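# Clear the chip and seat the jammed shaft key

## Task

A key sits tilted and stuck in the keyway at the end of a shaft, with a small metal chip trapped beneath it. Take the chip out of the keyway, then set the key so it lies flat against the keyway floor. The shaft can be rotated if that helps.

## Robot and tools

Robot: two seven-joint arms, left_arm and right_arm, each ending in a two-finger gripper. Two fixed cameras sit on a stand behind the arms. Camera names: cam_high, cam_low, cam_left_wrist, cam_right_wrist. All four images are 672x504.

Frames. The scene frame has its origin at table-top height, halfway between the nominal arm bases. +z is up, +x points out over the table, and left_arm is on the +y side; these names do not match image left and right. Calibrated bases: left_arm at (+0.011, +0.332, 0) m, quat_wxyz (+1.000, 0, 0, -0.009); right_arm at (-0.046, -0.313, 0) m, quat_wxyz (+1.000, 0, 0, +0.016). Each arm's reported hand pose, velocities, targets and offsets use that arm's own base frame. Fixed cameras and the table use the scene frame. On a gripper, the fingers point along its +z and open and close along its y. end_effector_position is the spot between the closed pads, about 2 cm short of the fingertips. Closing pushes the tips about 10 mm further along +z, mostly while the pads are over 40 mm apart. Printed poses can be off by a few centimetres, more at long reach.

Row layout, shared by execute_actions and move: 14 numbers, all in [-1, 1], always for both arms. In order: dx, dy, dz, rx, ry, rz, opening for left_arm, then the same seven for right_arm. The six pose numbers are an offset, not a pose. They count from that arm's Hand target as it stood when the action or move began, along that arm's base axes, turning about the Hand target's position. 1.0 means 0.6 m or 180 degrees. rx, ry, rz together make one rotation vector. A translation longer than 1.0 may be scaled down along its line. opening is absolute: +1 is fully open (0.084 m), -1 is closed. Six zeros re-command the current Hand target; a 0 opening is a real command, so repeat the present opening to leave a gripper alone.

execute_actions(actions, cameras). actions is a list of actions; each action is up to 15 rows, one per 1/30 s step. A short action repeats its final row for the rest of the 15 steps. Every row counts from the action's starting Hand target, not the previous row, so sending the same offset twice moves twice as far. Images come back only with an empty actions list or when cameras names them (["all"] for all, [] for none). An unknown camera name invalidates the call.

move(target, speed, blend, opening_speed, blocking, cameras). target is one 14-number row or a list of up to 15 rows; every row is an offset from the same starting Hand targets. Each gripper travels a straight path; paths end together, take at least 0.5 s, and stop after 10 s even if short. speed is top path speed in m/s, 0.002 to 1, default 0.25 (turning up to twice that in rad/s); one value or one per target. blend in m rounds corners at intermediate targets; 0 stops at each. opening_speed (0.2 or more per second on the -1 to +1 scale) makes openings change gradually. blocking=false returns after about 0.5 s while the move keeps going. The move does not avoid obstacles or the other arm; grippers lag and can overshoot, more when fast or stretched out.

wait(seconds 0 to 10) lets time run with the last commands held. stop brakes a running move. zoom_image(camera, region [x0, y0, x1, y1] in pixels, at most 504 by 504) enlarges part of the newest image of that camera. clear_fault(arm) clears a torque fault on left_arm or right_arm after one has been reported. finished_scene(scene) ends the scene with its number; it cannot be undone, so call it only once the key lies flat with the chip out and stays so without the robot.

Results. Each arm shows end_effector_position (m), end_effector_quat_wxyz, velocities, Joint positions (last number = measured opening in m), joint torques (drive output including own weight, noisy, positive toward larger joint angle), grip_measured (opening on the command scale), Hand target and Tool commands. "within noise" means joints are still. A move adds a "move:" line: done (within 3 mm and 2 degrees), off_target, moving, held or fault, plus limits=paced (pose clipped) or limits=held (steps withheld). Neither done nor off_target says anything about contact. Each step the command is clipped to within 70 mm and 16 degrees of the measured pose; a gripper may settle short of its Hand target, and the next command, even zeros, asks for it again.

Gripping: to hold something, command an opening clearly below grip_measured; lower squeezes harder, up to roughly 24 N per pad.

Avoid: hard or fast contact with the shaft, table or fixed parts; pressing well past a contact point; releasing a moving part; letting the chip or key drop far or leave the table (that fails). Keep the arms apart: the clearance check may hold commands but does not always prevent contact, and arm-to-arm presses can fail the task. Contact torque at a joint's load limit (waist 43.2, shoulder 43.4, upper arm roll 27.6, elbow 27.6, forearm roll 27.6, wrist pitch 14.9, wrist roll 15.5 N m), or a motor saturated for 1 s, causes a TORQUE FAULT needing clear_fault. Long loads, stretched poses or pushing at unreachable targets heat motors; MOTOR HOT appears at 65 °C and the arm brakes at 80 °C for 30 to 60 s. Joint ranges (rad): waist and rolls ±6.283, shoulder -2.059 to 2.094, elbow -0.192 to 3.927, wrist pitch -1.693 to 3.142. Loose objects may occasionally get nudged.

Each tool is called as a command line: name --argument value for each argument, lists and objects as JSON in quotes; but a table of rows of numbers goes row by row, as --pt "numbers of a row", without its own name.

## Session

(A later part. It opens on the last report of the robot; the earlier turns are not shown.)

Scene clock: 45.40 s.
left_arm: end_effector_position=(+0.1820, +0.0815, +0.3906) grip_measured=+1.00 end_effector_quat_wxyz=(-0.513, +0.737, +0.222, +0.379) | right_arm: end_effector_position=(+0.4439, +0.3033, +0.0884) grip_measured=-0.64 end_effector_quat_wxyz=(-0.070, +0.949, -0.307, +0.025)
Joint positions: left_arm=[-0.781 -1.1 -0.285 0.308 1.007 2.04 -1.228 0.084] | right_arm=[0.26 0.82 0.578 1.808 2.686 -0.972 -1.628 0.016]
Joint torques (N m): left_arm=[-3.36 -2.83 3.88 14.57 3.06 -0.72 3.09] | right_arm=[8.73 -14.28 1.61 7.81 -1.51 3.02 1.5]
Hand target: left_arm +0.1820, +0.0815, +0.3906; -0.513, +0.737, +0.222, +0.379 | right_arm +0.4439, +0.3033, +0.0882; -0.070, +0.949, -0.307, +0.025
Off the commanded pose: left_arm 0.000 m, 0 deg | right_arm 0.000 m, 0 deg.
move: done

move --target '[0,0,0,0,0,0,1, 0,0,0,0,0,0,-0.74]' --opening_speed 0.3 --cameras '["cam_right_wrist","cam_low"]'

zoom_image --camera "cam_right_wrist" --region '[350, 350, 630, 504]'

move --target '[0,0,0,0,0,0,1, 0,0,0,0,0,0,-0.95]' --opening_speed 0.3 --cameras '["cam_right_wrist","cam_low"]'

zoom_image --camera "cam_low" --region '[340, 120, 440, 220]'

Scene clock: 46.33 s.
left_arm: end_effector_position=(+0.1820, +0.0815, +0.3906) grip_measured=+1.00 end_effector_quat_wxyz=(-0.513, +0.737, +0.222, +0.379) | right_arm: end_effector_position=(+0.4436, +0.3028, +0.0882) grip_measured=-0.73 end_effector_quat_wxyz=(-0.069, +0.949, -0.307, +0.025)
Joint positions: left_arm=[-0.781 -1.1 -0.285 0.308 1.007 2.04 -1.228 0.084] | right_arm=[0.26 0.82 0.578 1.808 2.686 -0.973 -1.628 0.012]
Joint torques (N m): left_arm=[-3.57 -2.12 3.65 14.46 3.28 -0.67 3.14] | right_arm=[7.58 -12.91 9.98 16.84 -1.76 9.95 1.73]
Hand target: left_arm +0.1820, +0.0815, +0.3906; -0.513, +0.737, +0.222, +0.379 | right_arm +0.4439, +0.3033, +0.0882; -0.070, +0.949, -0.307, +0.025
Off the commanded pose: left_arm 0.000 m, 0 deg | right_arm 0.001 m, 0 deg.
move: done
Images, in order (width x height): cam_low 672x504, cam_right_wrist 672x504.

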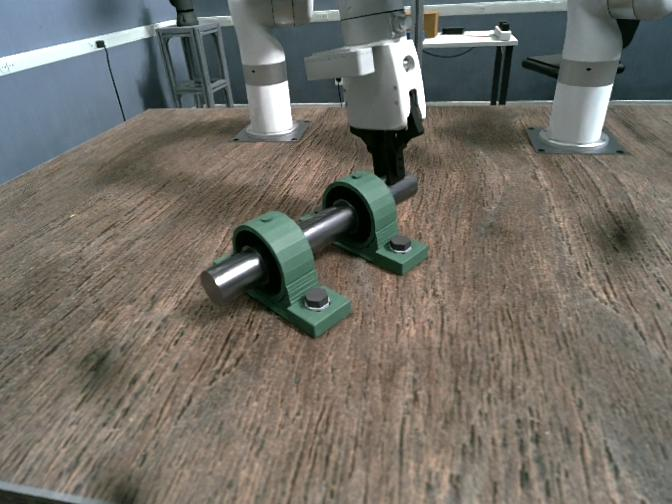

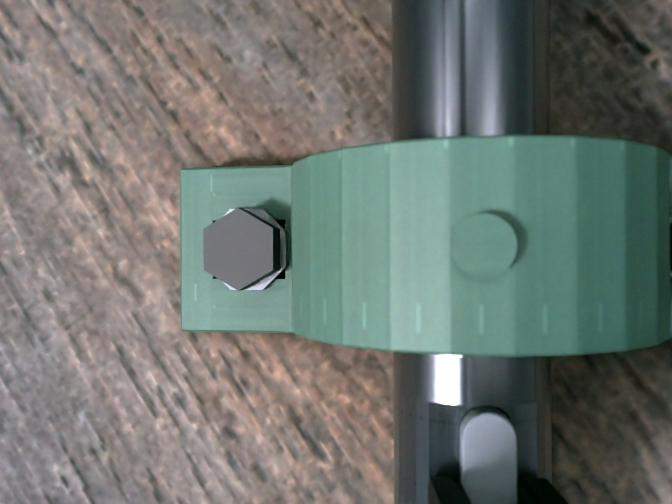

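Scaled by 1.800 from the camera's 672x504 image, which has a finer 960x720 frame.

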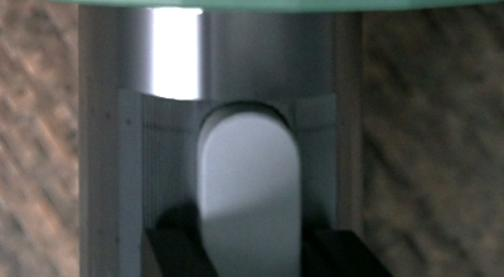

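Scene clock: 47.23 s.
left_arm: end_effector_position=(+0.1820, +0.0815, +0.3906) grip_measured=+1.00 end_effector_quat_wxyz=(-0.513, +0.737, +0.222, +0.379) | right_arm: end_effector_position=(+0.4436, +0.3029, +0.0883) grip_measured=-0.73 end_effector_quat_wxyz=(-0.069, +0.949, -0.307, +0.025)
Joint positions: left_arm=[-0.781 -1.1 -0.285 0.308 1.007 2.04 -1.228 0.084] | right_arm=[0.259 0.82 0.579 1.808 2.686 -0.974 -1.627 0.012]
Joint torques (N m): left_arm=[-3.16 -2.55 3.88 14.32 2.7 -0.72 3.08] | right_arm=[0.29 -13.77 11.31 17.55 -1.37 9.98 1.74]
Hand target: left_arm +0.1820, +0.0815, +0.3906; -0.513, +0.737, +0.222, +0.379 | right_arm +0.4439, +0.3033, +0.0882; -0.070, +0.949, -0.307, +0.025
Off the commanded pose: left_arm 0.000 m, 0 deg | right_arm 0.001 m, 0 deg.
move: done
Images, in order (width x height): cam_low 672x504, cam_right_wrist 672x504.

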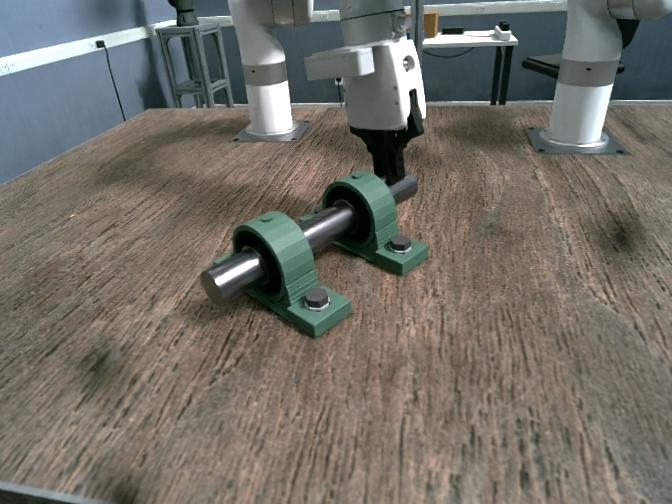

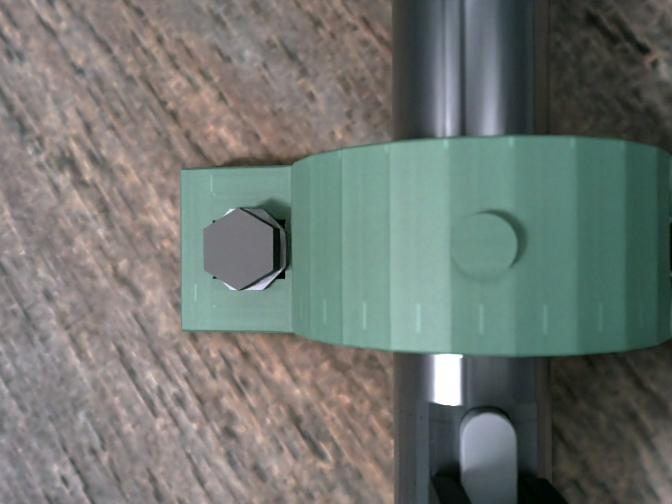

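Scaled by 5.040 from the camera's 672x504 image, which has a finer 960x720 frame.

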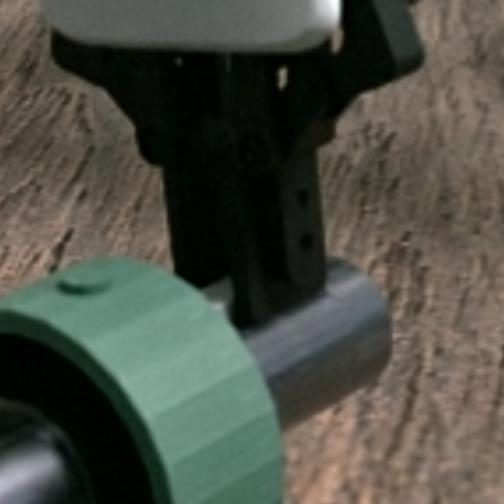

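move --pt "0 0 0 0 0 0 1 -0.0006 -0.0008 0.005 0 0 0 -1" --speed 0.01 --cameras '["cam_right_wrist"]'

Scene clock: 48.03 s.
left_arm: end_effector_position=(+0.1820, +0.0815, +0.3906) grip_measured=+1.00 end_effector_quat_wxyz=(-0.513, +0.737, +0.222, +0.379) | right_arm: end_effector_position=(+0.4436, +0.3030, +0.0911) grip_measured=-0.73 end_effector_quat_wxyz=(-0.071, +0.949, -0.307, +0.025)
Joint positions: left_arm=[-0.781 -1.1 -0.285 0.308 1.007 2.04 -1.228 0.084] | right_arm=[0.257 0.815 0.581 1.807 2.687 -0.976 -1.628 0.012]
Joint torques (N m): left_arm=[-3.17 -1.81 4.02 14.23 2.91 -0.54 3.19] | right_arm=[-3.56 -37.03 14.4 17.88 2.53 -0.74 -1.37]
Hand target: left_arm +0.1820, +0.0815, +0.3906; -0.513, +0.737, +0.222, +0.379 | right_arm +0.4436, +0.3028, +0.0912; -0.070, +0.949, -0.307, +0.025
Off the commanded pose: left_arm 0.000 m, 0 deg | right_arm 0.000 m, 0 deg.
move: done
Images, in order (width x height): cam_right_wrist 672x504.

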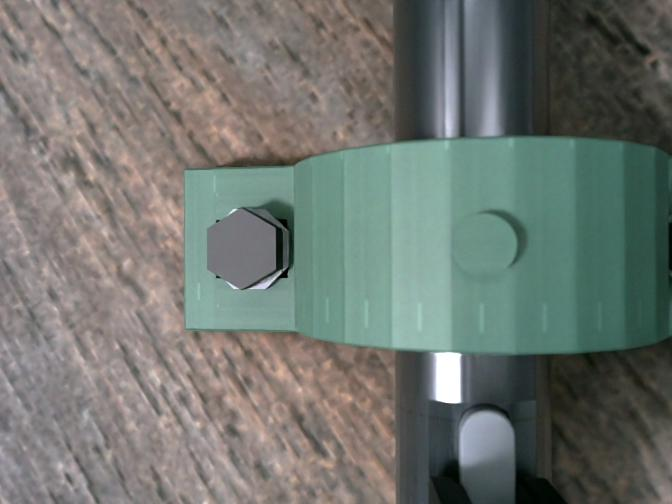

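move --pt "0 0 0 0 0 0 1 -0.0006 -0.0008 0.005 0 0 0 -1" --speed 0.01 --cameras '["cam_right_wrist","cam_low"]'

zoom_image --camera "cam_low" --region '[340, 120, 440, 220]'

Scene clock: 48.97 s.
left_arm: end_effector_position=(+0.1820, +0.0815, +0.3906) grip_measured=+1.00 end_effector_quat_wxyz=(-0.513, +0.737, +0.222, +0.379) | right_arm: end_effector_position=(+0.4433, +0.3024, +0.0946) grip_measured=-1.00 end_effector_quat_wxyz=(-0.070, +0.949, -0.307, +0.025)
Joint positions: left_arm=[-0.781 -1.1 -0.285 0.308 1.007 2.04 -1.228 0.084] | right_arm=[0.255 0.809 0.584 1.807 2.69 -0.981 -1.63 0]
Joint torques (N m): left_arm=[-3.65 -2.17 4.13 14.54 3.28 -0.64 3.19] | right_arm=[-4.57 -17.03 7.6 9.21 1.61 3 -1.56]
Hand target: left_arm +0.1820, +0.0815, +0.3906; -0.513, +0.737, +0.222, +0.379 | right_arm +0.4432, +0.3024, +0.0942; -0.070, +0.949, -0.307, +0.025
Off the commanded pose: left_arm 0.000 m, 0 deg | right_arm 0.000 m, 0 deg.
move: done
Images, in order (width x height): cam_low 672x504, cam_right_wrist 672x504.

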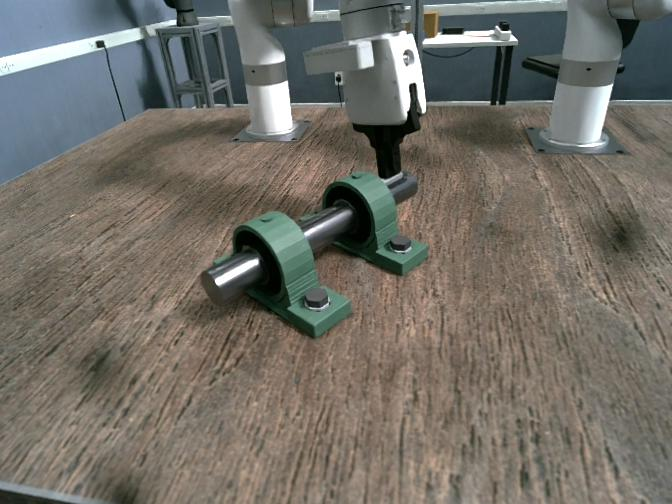

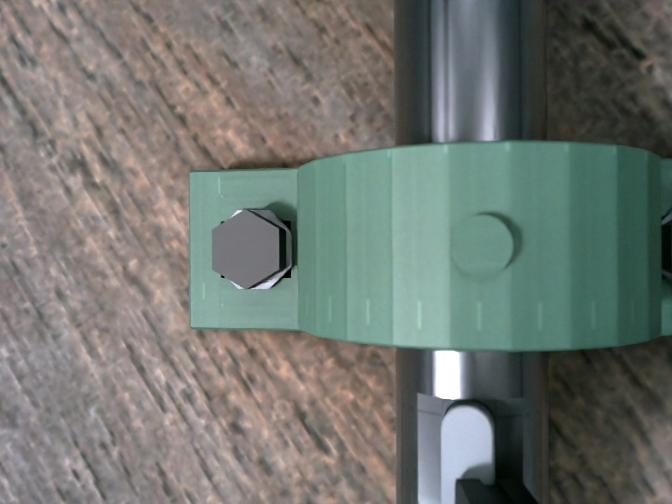

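Scaled by 5.040 from the camera's 672x504 image, which has a finer 960x720 frame.

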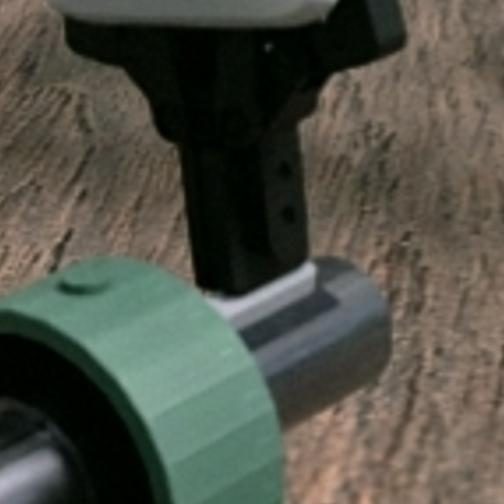

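move --target '[0,0,0,0,0,0,1, -0.0,-0.01,0.12,0,0,0,-1]' --speed 0.2

move --pt "0.3218 -0.25 -0.1 -0.7089 0.3699 -0.4291 -1 -0.2 -0.15 0.25 0 0 0 -1" --pt "0.3218 -0.5047 -0.4393 -0.7089 0.3699 -0.4291 -1 -0.2 -0.15 0.25 0 0 0 -1" --speed 0.4 --cameras '["all"]'

Scene clock: 50.83 s.
left_arm: end_effector_position=(+0.1820, +0.0815, +0.3906) grip_measured=+1.00 end_effector_quat_wxyz=(-0.513, +0.737, +0.222, +0.379) | right_arm: end_effector_position=(+0.4432, +0.2963, +0.1662) grip_measured=-1.00 end_effector_quat_wxyz=(-0.070, +0.949, -0.307, +0.025)
Joint positions: left_arm=[-0.781 -1.1 -0.285 0.308 1.007 2.04 -1.228 0.084] | right_arm=[0.233 0.74 0.623 1.898 2.73 -1.137 -1.673 0]
Joint torques (N m): left_arm=[-3.33 -2.34 3.83 14.19 2.98 -0.67 3.08] | right_arm=[-4.37 -24.18 7.68 13.87 1.72 -3.44 -1.75]
Hand target: left_arm +0.1820, +0.0815, +0.3906; -0.513, +0.737, +0.222, +0.379 | right_arm +0.4432, +0.2964, +0.1662; -0.070, +0.949, -0.307, +0.025
Off the commanded pose: left_arm 0.000 m, 0 deg | right_arm 0.000 m, 0 deg.
move: done

Scene clock: 56.20 s.
left_arm: end_effector_position=(+0.3751, -0.2212, +0.1270) grip_measured=-1.00 end_effector_quat_wxyz=(+0.583, +0.760, -0.227, -0.174) | right_arm: end_effector_position=(+0.3232, +0.2064, +0.3162) grip_measured=-1.00 end_effector_quat_wxyz=(-0.070, +0.949, -0.307, +0.025)
Joint positions: left_arm=[-2.004 -1.759 1.67 1.141 0.482 1.285 -0.068 0] | right_arm=[-0.146 0.093 0.734 1.476 3.127 -1.266 -1.931 0]
Joint torques (N m): left_arm=[-3.9 8.72 -24.08 -1.65 0.91 -1.33 3.26] | right_arm=[-7.16 -13.88 -2.02 8.21 1.75 -3.17 -1.63]
Hand target: left_arm +0.3751, -0.2213, +0.1270; +0.583, +0.760, -0.227, -0.174 | right_arm +0.3232, +0.2064, +0.3162; -0.070, +0.949, -0.307, +0.025
Off the commanded pose: left_arm 0.000 m, 0 deg | right_arm 0.000 m, 0 deg.
move: done; limits=paced

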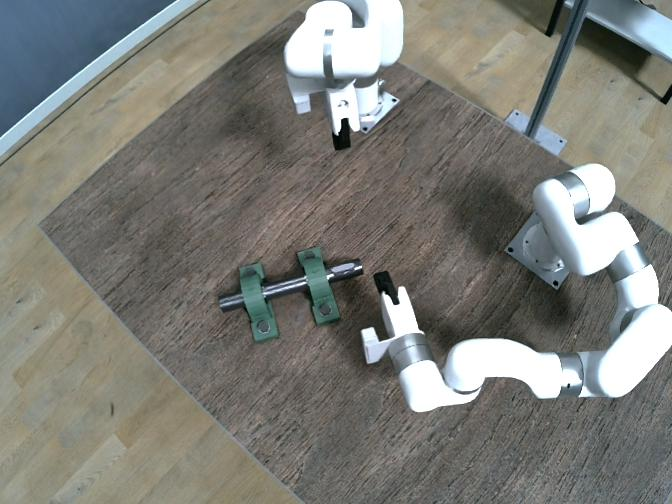

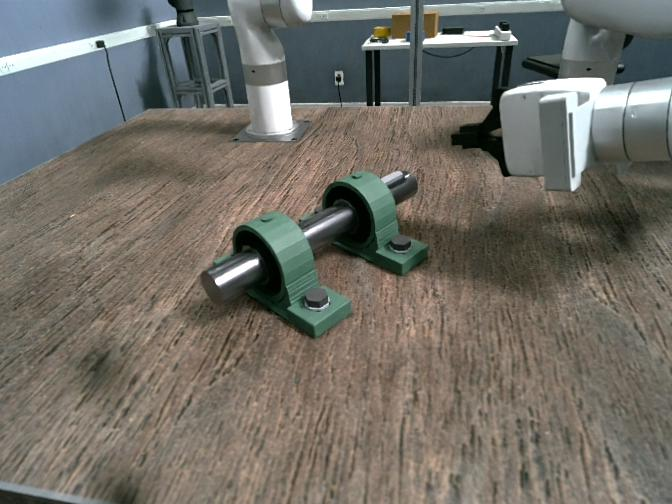

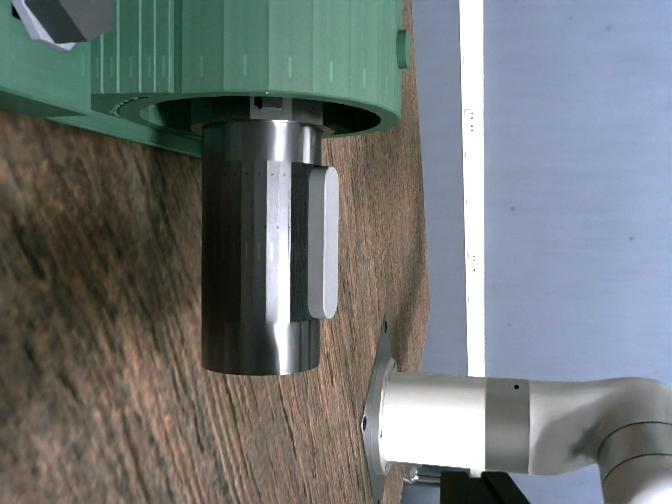

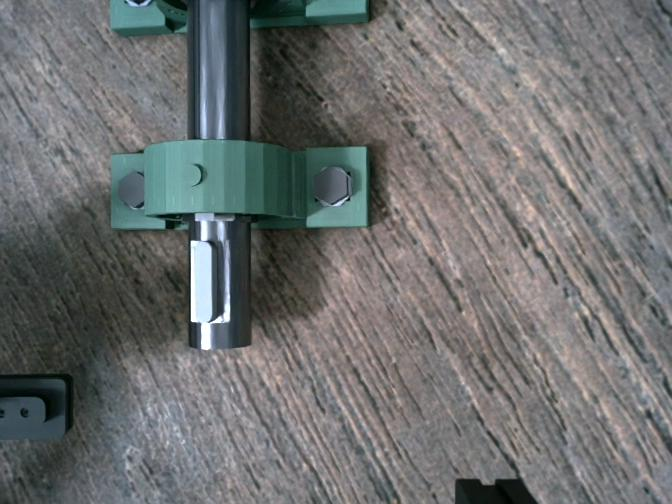

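zoom_image --camera "cam_left_wrist" --region '[190, 90, 390, 390]'

zoom_image --camera "cam_right_wrist" --region '[150, 200, 300, 360]'

Scaled by 1.680 from the camera's 672x504 image, which has a finer 960x720 frame.

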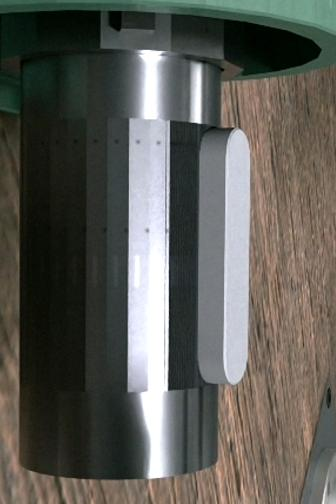

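Scaled by 3.150 from the camera's 672x504 image, which has a finer 960x720 frame.

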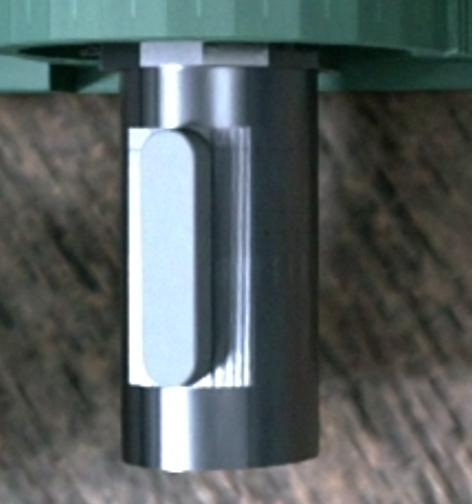

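move --pt "0.055 0.084 0 0 0 0 -1 0.2063 0.1683 -0.26 -0.036 0.0261 0 -0.5" --pt "0.055 0.084 0 0 0 0 -1 0.2063 0.1683 -0.357 -0.036 0.0261 0 -0.5" --speed '[0.3,0.1]' --cameras '["cam_right_wrist","cam_left_wrist"]'

zoom_image --camera "cam_right_wrist" --region '[350, 350, 630, 504]'

zoom_image --camera "cam_left_wrist" --region '[240, 90, 440, 390]'

Scene clock: 59.30 s.
left_arm: end_effector_position=(+0.4081, -0.1709, +0.1270) grip_measured=-1.00 end_effector_quat_wxyz=(+0.583, +0.760, -0.227, -0.174) | right_arm: end_effector_position=(+0.4470, +0.3074, +0.1021) grip_measured=-0.52 end_effector_quat_wxyz=(-0.004, +0.951, -0.308, +0.004)
Joint positions: left_arm=[-2.005 -1.741 1.643 1.304 0.444 1.439 -0.011 0] | right_arm=[0.348 0.999 0.622 2.134 2.601 -1.267 -1.626 0.021]
Joint torques (N m): left_arm=[-3.86 21.21 -30.21 -0.84 -2.95 0.57 3.25] | right_arm=[-7.11 -19.9 1.98 6.88 -1.49 -0.06 1.35]
Hand target: left_arm +0.4081, -0.1709, +0.1270; +0.583, +0.760, -0.227, -0.174 | right_arm +0.4470, +0.3073, +0.1020; -0.004, +0.951, -0.308, +0.004
Off the commanded pose: left_arm 0.000 m, 0 deg | right_arm 0.000 m, 0 deg.
move: done
Images, in order (width x height): cam_left_wrist 672x504, cam_right_wrist 672x504.

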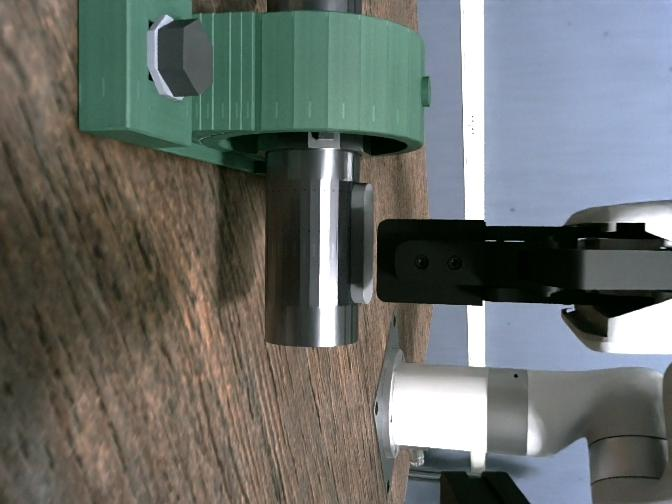

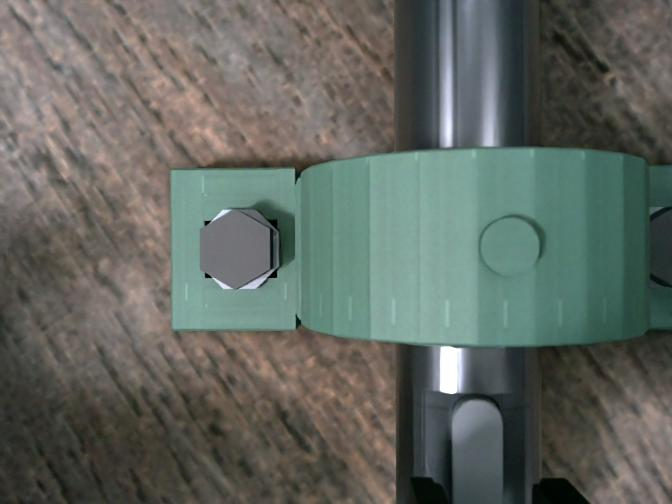

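Scaled by 1.800 from the camera's 672x504 image, which has a finer 960x720 frame.

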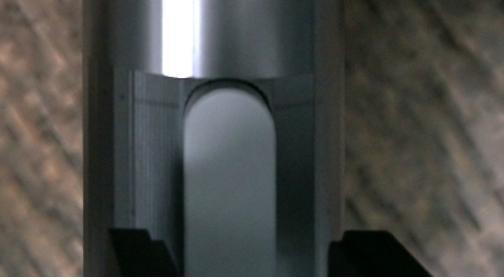

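Scaled by 1.680 from the camera's 672x504 image, which has a finer 960x720 frame.

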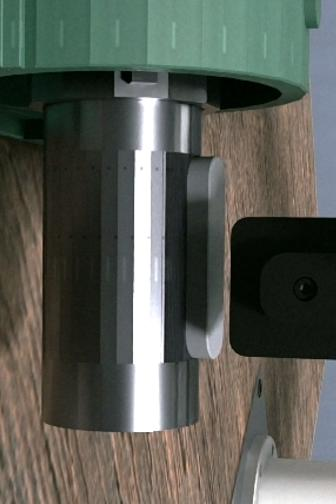

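move --pt "0 0 0 0 0 0 -1 0.0035 0.0048 0.0 -0.018 0.0131 0 -0.63" --pt "0 0 0 0 0 0 -1 0.0025 0.0034 -0.0215 -0.018 0.0131 0 -0.63" --speed '[0.05,0.04]' --cameras '["cam_right_wrist","cam_left_wrist"]'

zoom_image --camera "cam_right_wrist" --region '[350, 350, 630, 504]'

zoom_image --camera "cam_left_wrist" --region '[240, 90, 440, 390]'

Scene clock: 61.40 s.
left_arm: end_effector_position=(+0.4081, -0.1709, +0.1270) grip_measured=-1.00 end_effector_quat_wxyz=(+0.583, +0.760, -0.227, -0.174) | right_arm: end_effector_position=(+0.4484, +0.3094, +0.0890) grip_measured=-0.65 end_effector_quat_wxyz=(+0.029, +0.951, -0.307, -0.007)
Joint positions: left_arm=[-2.005 -1.741 1.643 1.304 0.444 1.439 -0.011 0] | right_arm=[0.423 1.135 0.608 2.349 2.571 -1.395 -1.66 0.015]
Joint torques (N m): left_arm=[-3.83 21.3 -29.89 -1.06 -2.87 0.61 3.31] | right_arm=[-6.59 -27.4 1.2 6.95 -1.34 0.5 1.54]
Hand target: left_arm +0.4081, -0.1709, +0.1270; +0.583, +0.760, -0.227, -0.174 | right_arm +0.4485, +0.3094, +0.0891; +0.029, +0.951, -0.307, -0.007
Off the commanded pose: left_arm 0.000 m, 0 deg | right_arm 0.000 m, 0 deg.
move: done
Images, in order (width x height): cam_left_wrist 672x504, cam_right_wrist 672x504.

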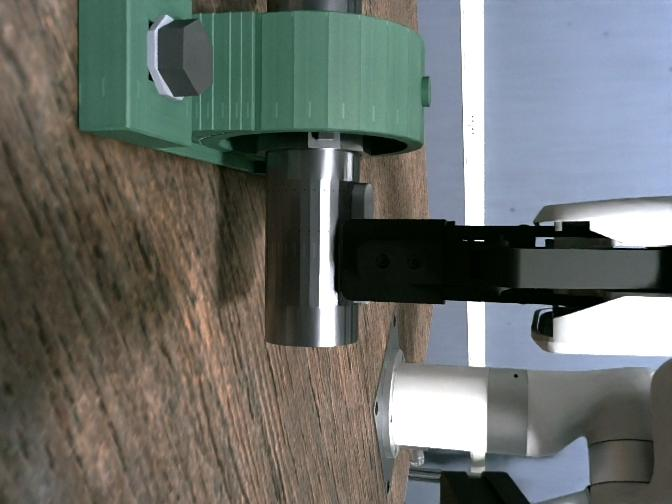

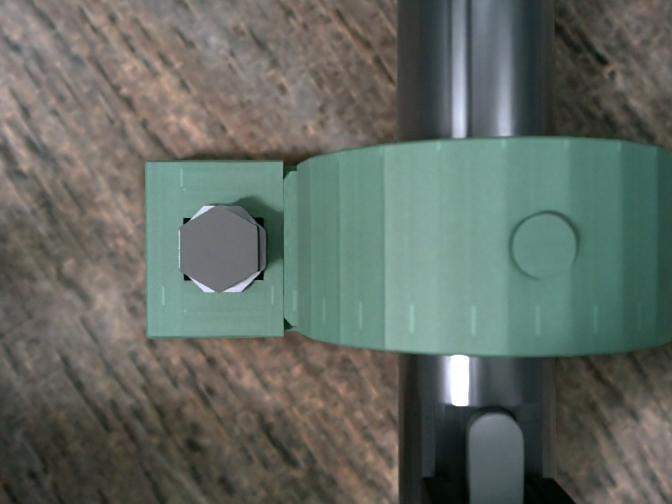

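Scaled by 1.800 from the camera's 672x504 image, which has a finer 960x720 frame.

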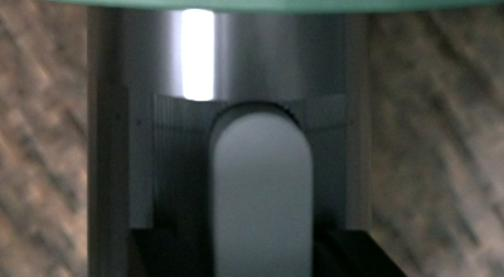

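Scaled by 1.680 from the camera's 672x504 image, which has a finer 960x720 frame.

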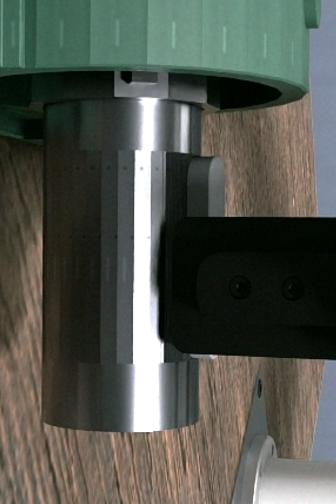

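move --target '[0,0,0,0,0,0,-1, 0,0,0,0,0,0,-1]' --opening_speed 0.4 --cameras '["cam_right_wrist","cam_left_wrist"]'

zoom_image --camera "cam_left_wrist" --region '[240, 90, 440, 390]'

move --target '[0,0,0,0,0,0,-1, 0.0,0.0,0.005,0,0,0,-1]' --speed 0.01 --cameras '["cam_right_wrist","cam_left_wrist"]'

zoom_image --camera "cam_left_wrist" --region '[240, 90, 440, 390]'

Scene clock: 62.83 s.
left_arm: end_effector_position=(+0.4081, -0.1709, +0.1270) grip_measured=-1.00 end_effector_quat_wxyz=(+0.583, +0.760, -0.227, -0.174) | right_arm: end_effector_position=(+0.4485, +0.3093, +0.0892) grip_measured=-0.73 end_effector_quat_wxyz=(+0.029, +0.951, -0.307, -0.007)
Joint positions: left_arm=[-2.005 -1.741 1.643 1.304 0.444 1.439 -0.011 0] | right_arm=[0.423 1.135 0.608 2.349 2.57 -1.395 -1.66 0.012]
Joint torques (N m): left_arm=[-3.29 21.41 -30.11 -1.24 -2.91 0.63 3.25] | right_arm=[3.64 -23.17 7.78 15.92 -1.43 7.59 1.61]
Hand target: left_arm +0.4081, -0.1709, +0.1270; +0.583, +0.760, -0.227, -0.174 | right_arm +0.4485, +0.3094, +0.0891; +0.029, +0.951, -0.307, -0.007
Off the commanded pose: left_arm 0.000 m, 0 deg | right_arm 0.000 m, 0 deg.
move: done
Images, in order (width x height): cam_left_wrist 672x504, cam_right_wrist 672x504.

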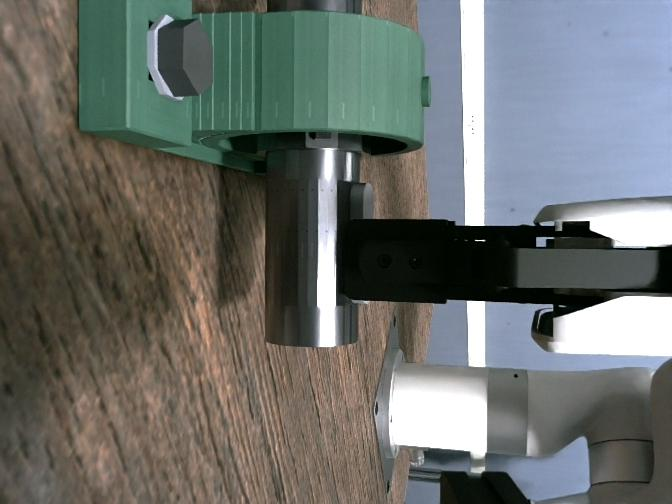

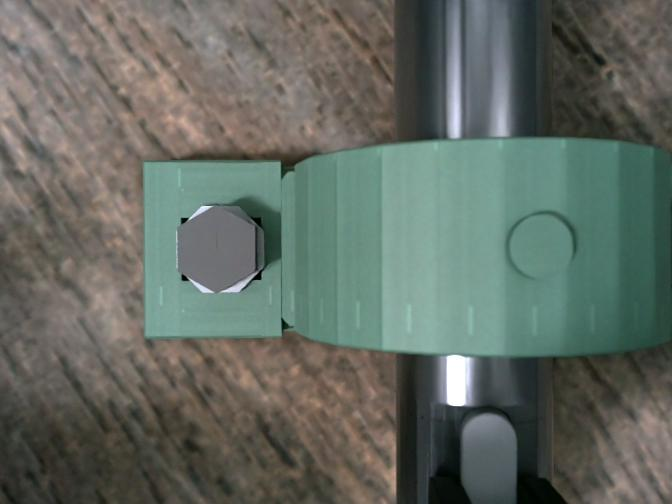

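Scaled by 1.680 from the camera's 672x504 image, which has a finer 960x720 frame.

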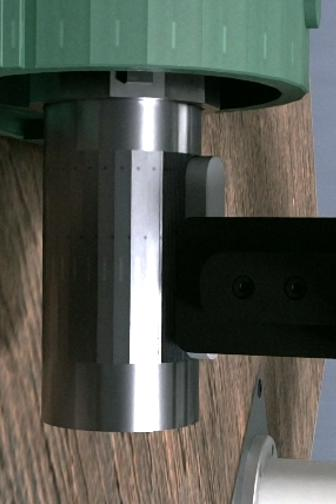

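Scene clock: 63.57 s.
left_arm: end_effector_position=(+0.4081, -0.1709, +0.1270) grip_measured=-1.00 end_effector_quat_wxyz=(+0.583, +0.760, -0.227, -0.174) | right_arm: end_effector_position=(+0.4486, +0.3094, +0.0921) grip_measured=-0.74 end_effector_quat_wxyz=(+0.029, +0.951, -0.307, -0.007)
Joint positions: left_arm=[-2.005 -1.741 1.643 1.304 0.444 1.439 -0.011 0] | right_arm=[0.424 1.133 0.609 2.355 2.571 -1.402 -1.661 0.012]
Joint torques (N m): left_arm=[-3.64 21.26 -30.02 -1.17 -2.71 0.74 3.41] | right_arm=[9.92 -39.66 10.78 20 2.07 -3.42 -1.35]
Motor temperatures (°C): left_arm=[35 38 46 41 35 46 42] | right_arm=[34 37 41 44 39 48 36]
Hand target: left_arm +0.4081, -0.1709, +0.1270; +0.583, +0.760, -0.227, -0.174 | right_arm +0.4485, +0.3094, +0.0921; +0.029, +0.951, -0.307, -0.007
Off the commanded pose: left_arm 0.000 m, 0 deg | right_arm 0.000 m, 0 deg.
move: done
Images, in order (width x height): cam_left_wrist 672x504, cam_right_wrist 672x504.

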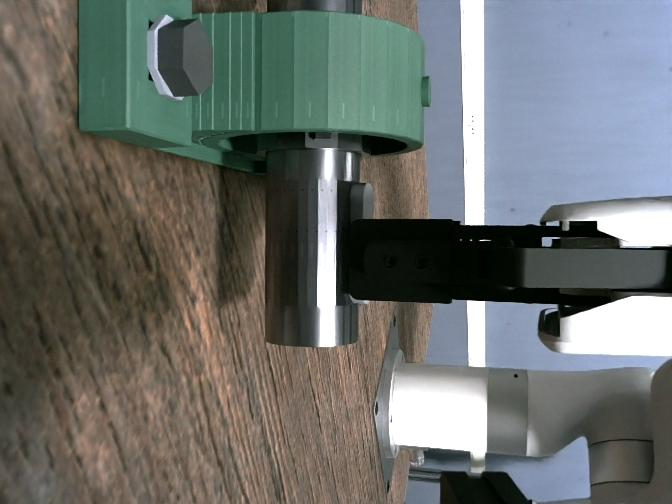

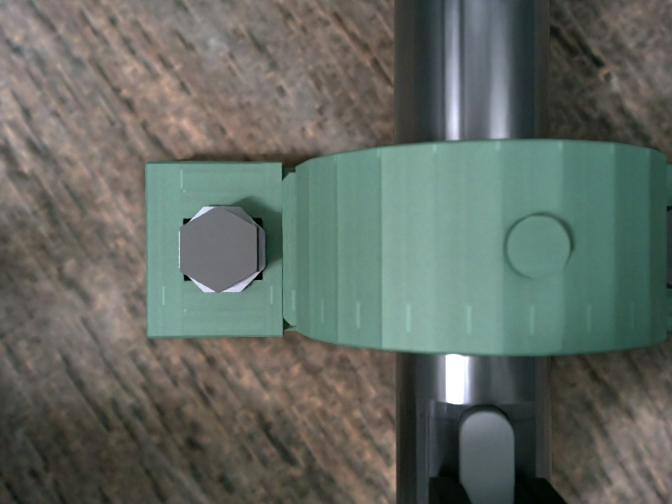

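Scaled by 1.680 from the camera's 672x504 image, which has a finer 960x720 frame.

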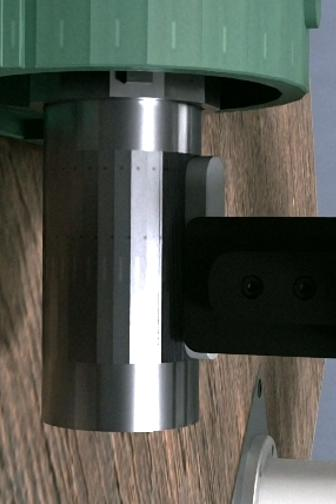

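move --pt "0 0 0 0 0 0 -1 0 0 0 0 0 0 -0.62" --pt "0 0 0 0 0 0 -1 -0.0178 0.013 -0.005 0 0 0 -0.62" --pt "0 0 0 0 0 0 -1 -0.0178 0.013 -0.005 0 0 0 -1" --speed 0.03 --cameras '["cam_right_wrist","cam_left_wrist"]'

zoom_image --camera "cam_left_wrist" --region '[240, 90, 440, 390]'

move --target '[0,0,0,0,0,0,-1, 0.0,0.0,0.004,0.01,0.0138,0,-1]' --speed 0.01 --cameras '["cam_right_wrist","cam_left_wrist"]'

zoom_image --camera "cam_left_wrist" --region '[240, 90, 440, 390]'

Scene clock: 65.87 s.
left_arm: end_effector_position=(+0.4081, -0.1709, +0.1270) grip_measured=-1.00 end_effector_quat_wxyz=(+0.583, +0.760, -0.227, -0.174) | right_arm: end_effector_position=(+0.4377, +0.3171, +0.0891) grip_measured=-0.73 end_effector_quat_wxyz=(+0.030, +0.951, -0.307, -0.007)
Joint positions: left_arm=[-2.005 -1.741 1.643 1.304 0.444 1.439 -0.011 0] | right_arm=[0.429 1.104 0.607 2.286 2.579 -1.37 -1.623 0.012]
Joint torques (N m): left_arm=[-3.86 20.84 -29.84 -1.31 -3.02 0.71 3.24] | right_arm=[-1.83 -27.55 6.94 12.21 1.4 7.07 1.39]
Hand target: left_arm +0.4081, -0.1709, +0.1270; +0.583, +0.760, -0.227, -0.174 | right_arm +0.4378, +0.3172, +0.0891; +0.029, +0.951, -0.307, -0.007
Off the commanded pose: left_arm 0.000 m, 0 deg | right_arm 0.000 m, 0 deg.
move: done
Images, in order (width x height): cam_left_wrist 672x504, cam_right_wrist 672x504.

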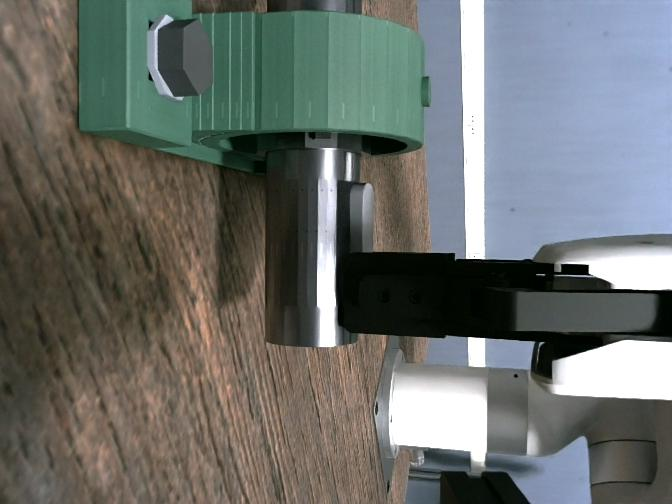

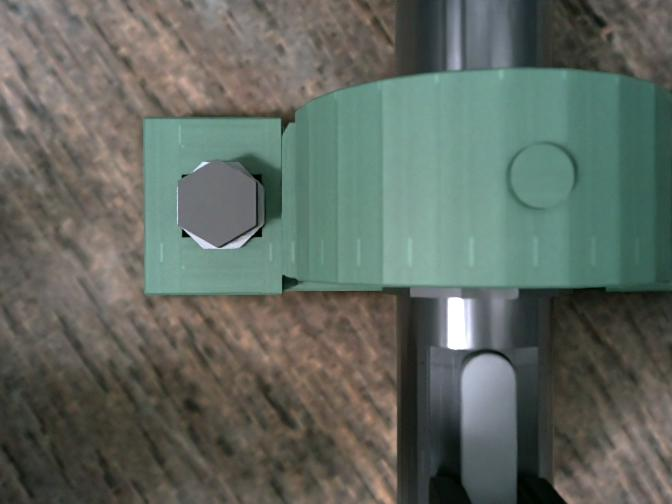

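Scaled by 1.680 from the camera's 672x504 image, which has a finer 960x720 frame.

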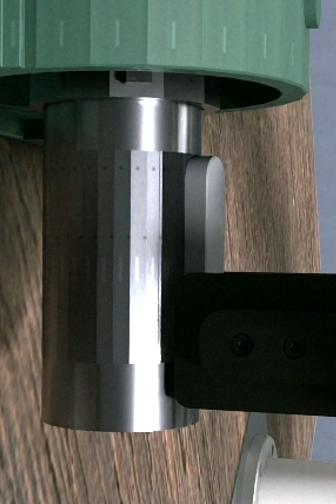

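Scene clock: 68.87 s.
left_arm: end_effector_position=(+0.4081, -0.1709, +0.1270) grip_measured=-1.00 end_effector_quat_wxyz=(+0.583, +0.760, -0.227, -0.174) | right_arm: end_effector_position=(+0.4378, +0.3172, +0.0915) grip_measured=-0.74 end_effector_quat_wxyz=(+0.021, +0.951, -0.307, -0.033)
Joint positions: left_arm=[-2.005 -1.741 1.643 1.304 0.444 1.439 -0.011 0] | right_arm=[0.416 1.14 0.634 2.354 2.602 -1.409 -1.666 0.011]
Joint torques (N m): left_arm=[-3.07 20.67 -29.85 -1.24 -2.78 0.59 3.12] | right_arm=[4.65 -31.84 15.16 16.98 4.76 -3.99 -1.55]
Hand target: left_arm +0.4081, -0.1709, +0.1270; +0.583, +0.760, -0.227, -0.174 | right_arm +0.4378, +0.3172, +0.0915; +0.021, +0.951, -0.307, -0.033
Off the commanded pose: left_arm 0.000 m, 0 deg | right_arm 0.000 m, 0 deg.
move: done
Images, in order (width x height): cam_left_wrist 672x504, cam_right_wrist 672x504.

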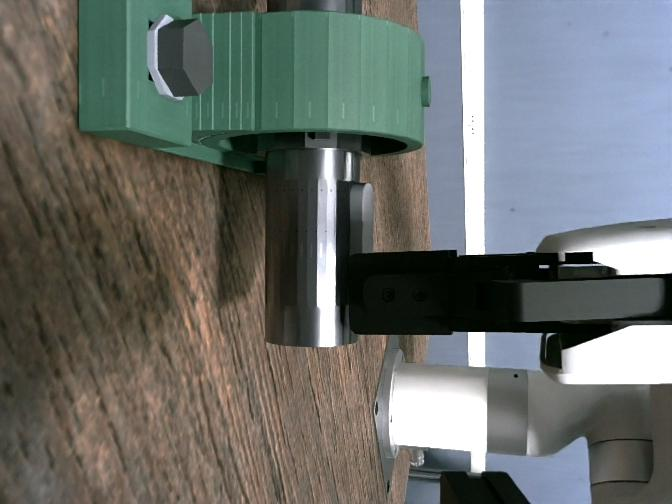

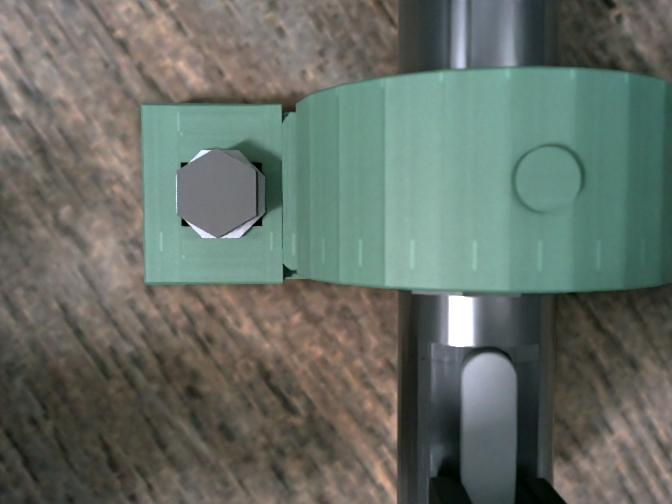

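Scaled by 1.680 from the camera's 672x504 image, which has a finer 960x720 frame.

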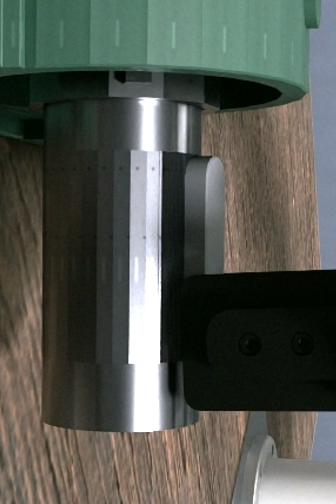

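move --pt "0 0 0 0 0 0 -1 0 0 0 0 0 0 -0.5" --pt "0 0 0 0 0 0 -1 0 0 0.2 0 0 0 -1" --pt "0 0 0 0 0 0 -1 -0.15 -0.3 0.3 0 0 0 -1" --speed 0.3

move --target '[-0.168,-0.092,0.203,-0.1855,0.53,0.4456,-1, 0,0,0,0,0,0,-1]' --speed 0.4 --cameras '["all"]'

Scene clock: 73.90 s.
left_arm: end_effector_position=(+0.4081, -0.1709, +0.1270) grip_measured=-1.00 end_effector_quat_wxyz=(+0.583, +0.760, -0.227, -0.174) | right_arm: end_effector_position=(+0.3478, +0.1372, +0.2715) grip_measured=-1.00 end_effector_quat_wxyz=(+0.021, +0.951, -0.307, -0.033)
Joint positions: left_arm=[-2.005 -1.741 1.643 1.304 0.444 1.439 -0.011 0] | right_arm=[-0.179 0.284 0.695 1.51 2.976 -1.369 -1.976 0]
Joint torques (N m): left_arm=[-3.83 21.1 -29.56 -1.21 -2.7 0.49 3.29] | right_arm=[-7.38 -17.11 5.4 7.67 1.83 -0.42 -1.39]
Hand target: left_arm +0.4081, -0.1709, +0.1270; +0.583, +0.760, -0.227, -0.174 | right_arm +0.3478, +0.1372, +0.2715; +0.021, +0.951, -0.307, -0.033
Off the commanded pose: left_arm 0.000 m, 0 deg | right_arm 0.000 m, 0 deg.
elbow stopped short (right arm): the move would have taken joint 4 (elbow) straighter than the controller allows.
move: done; target 2's new opening was sent with right_arm's hand 0.001 m and 3 deg from that target; limits=paced

Scene clock: 76.57 s.
left_arm: end_effector_position=(+0.3428, -0.2050, +0.2042) grip_measured=-1.00 end_effector_quat_wxyz=(+0.750, +0.483, +0.387, -0.232) | right_arm: end_effector_position=(+0.3478, +0.1372, +0.2715) grip_measured=-1.00 end_effector_quat_wxyz=(+0.021, +0.951, -0.307, -0.033)
Joint positions: left_arm=[-1.268 -1.868 2.093 0.23 0.125 0.139 -0.556 0] | right_arm=[-0.179 0.284 0.695 1.51 2.977 -1.369 -1.976 0]
Joint torques (N m): left_arm=[-3.83 9.21 -17.74 -8.48 2.53 1.68 3.29] | right_arm=[-6.86 -17.13 5.21 7.82 1.79 -0.33 -1.61]
Hand target: left_arm +0.3429, -0.2050, +0.2042; +0.750, +0.483, +0.387, -0.232 (not the last commanded pose) | right_arm +0.3478, +0.1372, +0.2715; +0.021, +0.951, -0.307, -0.033
Off the commanded pose: left_arm 0.061 m, 48 deg | right_arm 0.000 m, 0 deg.
move: held (left_arm; a check stopped the path); limits=held
pose unreachable (left arm): on one or more control steps of this call, first in action 0 (counted from 0), this arm could not follow its commanded pose, so it was not sent that pose on those steps. It may still have moved: this result reports where it is.
cause: moving toward the commanded pose would bring two parts of the arm too close to each other (joints 3 (upper arm roll) to 5 (forearm roll) lie between them).

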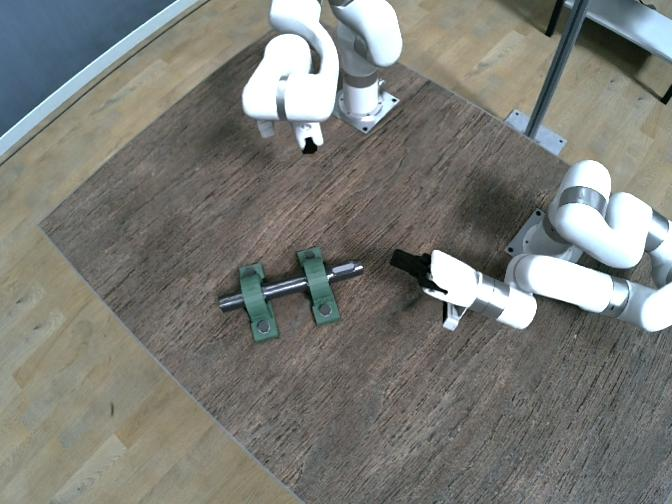

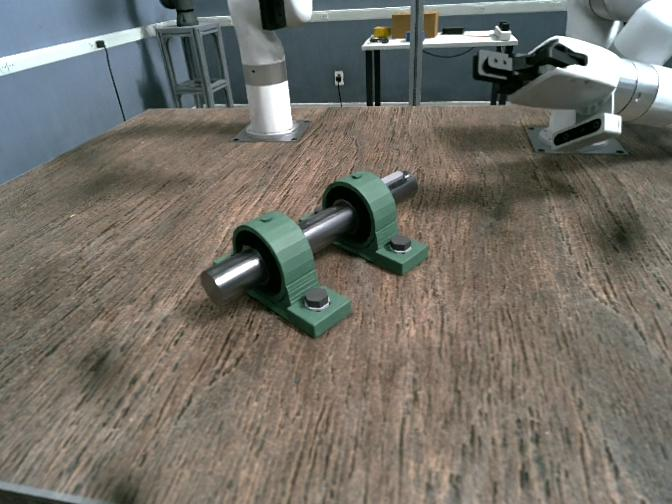

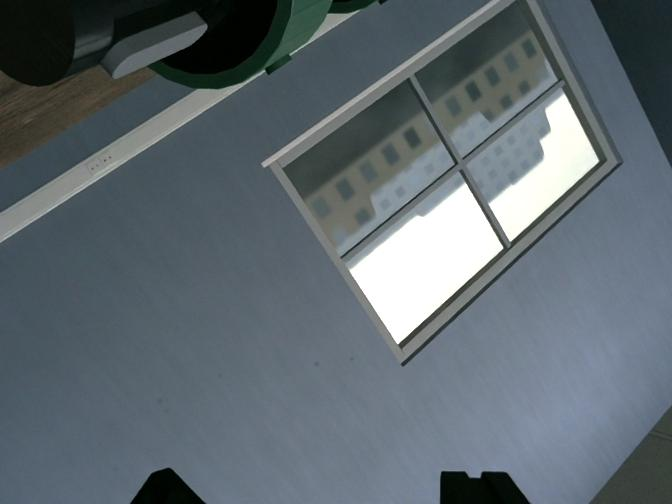

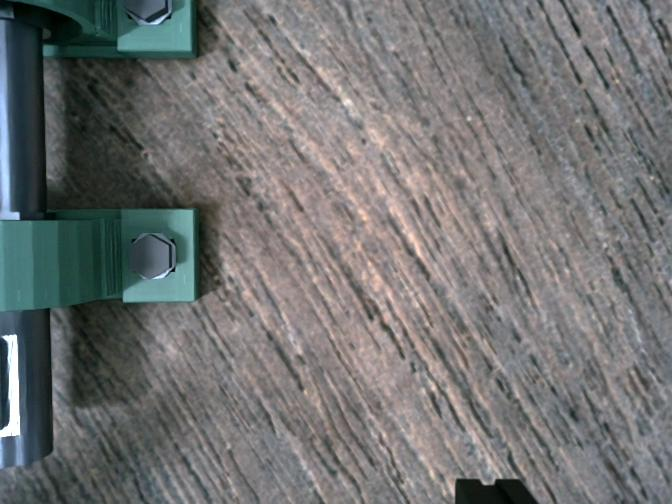

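zoom_image --camera "cam_left_wrist" --region '[0, 0, 330, 120]'

zoom_image --camera "cam_high" --region '[290, 240, 380, 310]'

Scaled by 1.527 from the camera's 672x504 image, which has a finer 960x720 frame.

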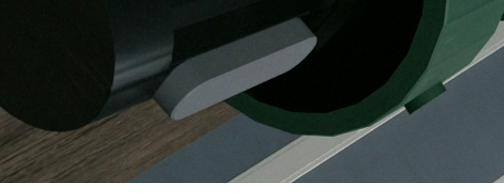

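Scaled by 5.600 from the camera's 672x504 image, which has a finer 960x720 frame.

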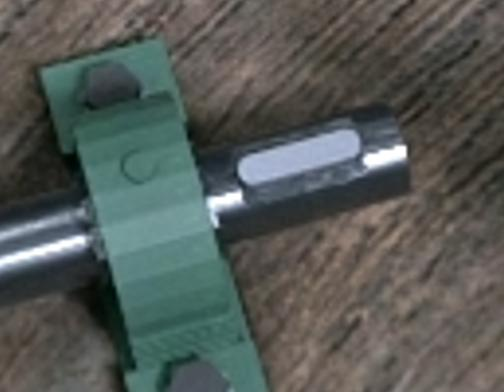

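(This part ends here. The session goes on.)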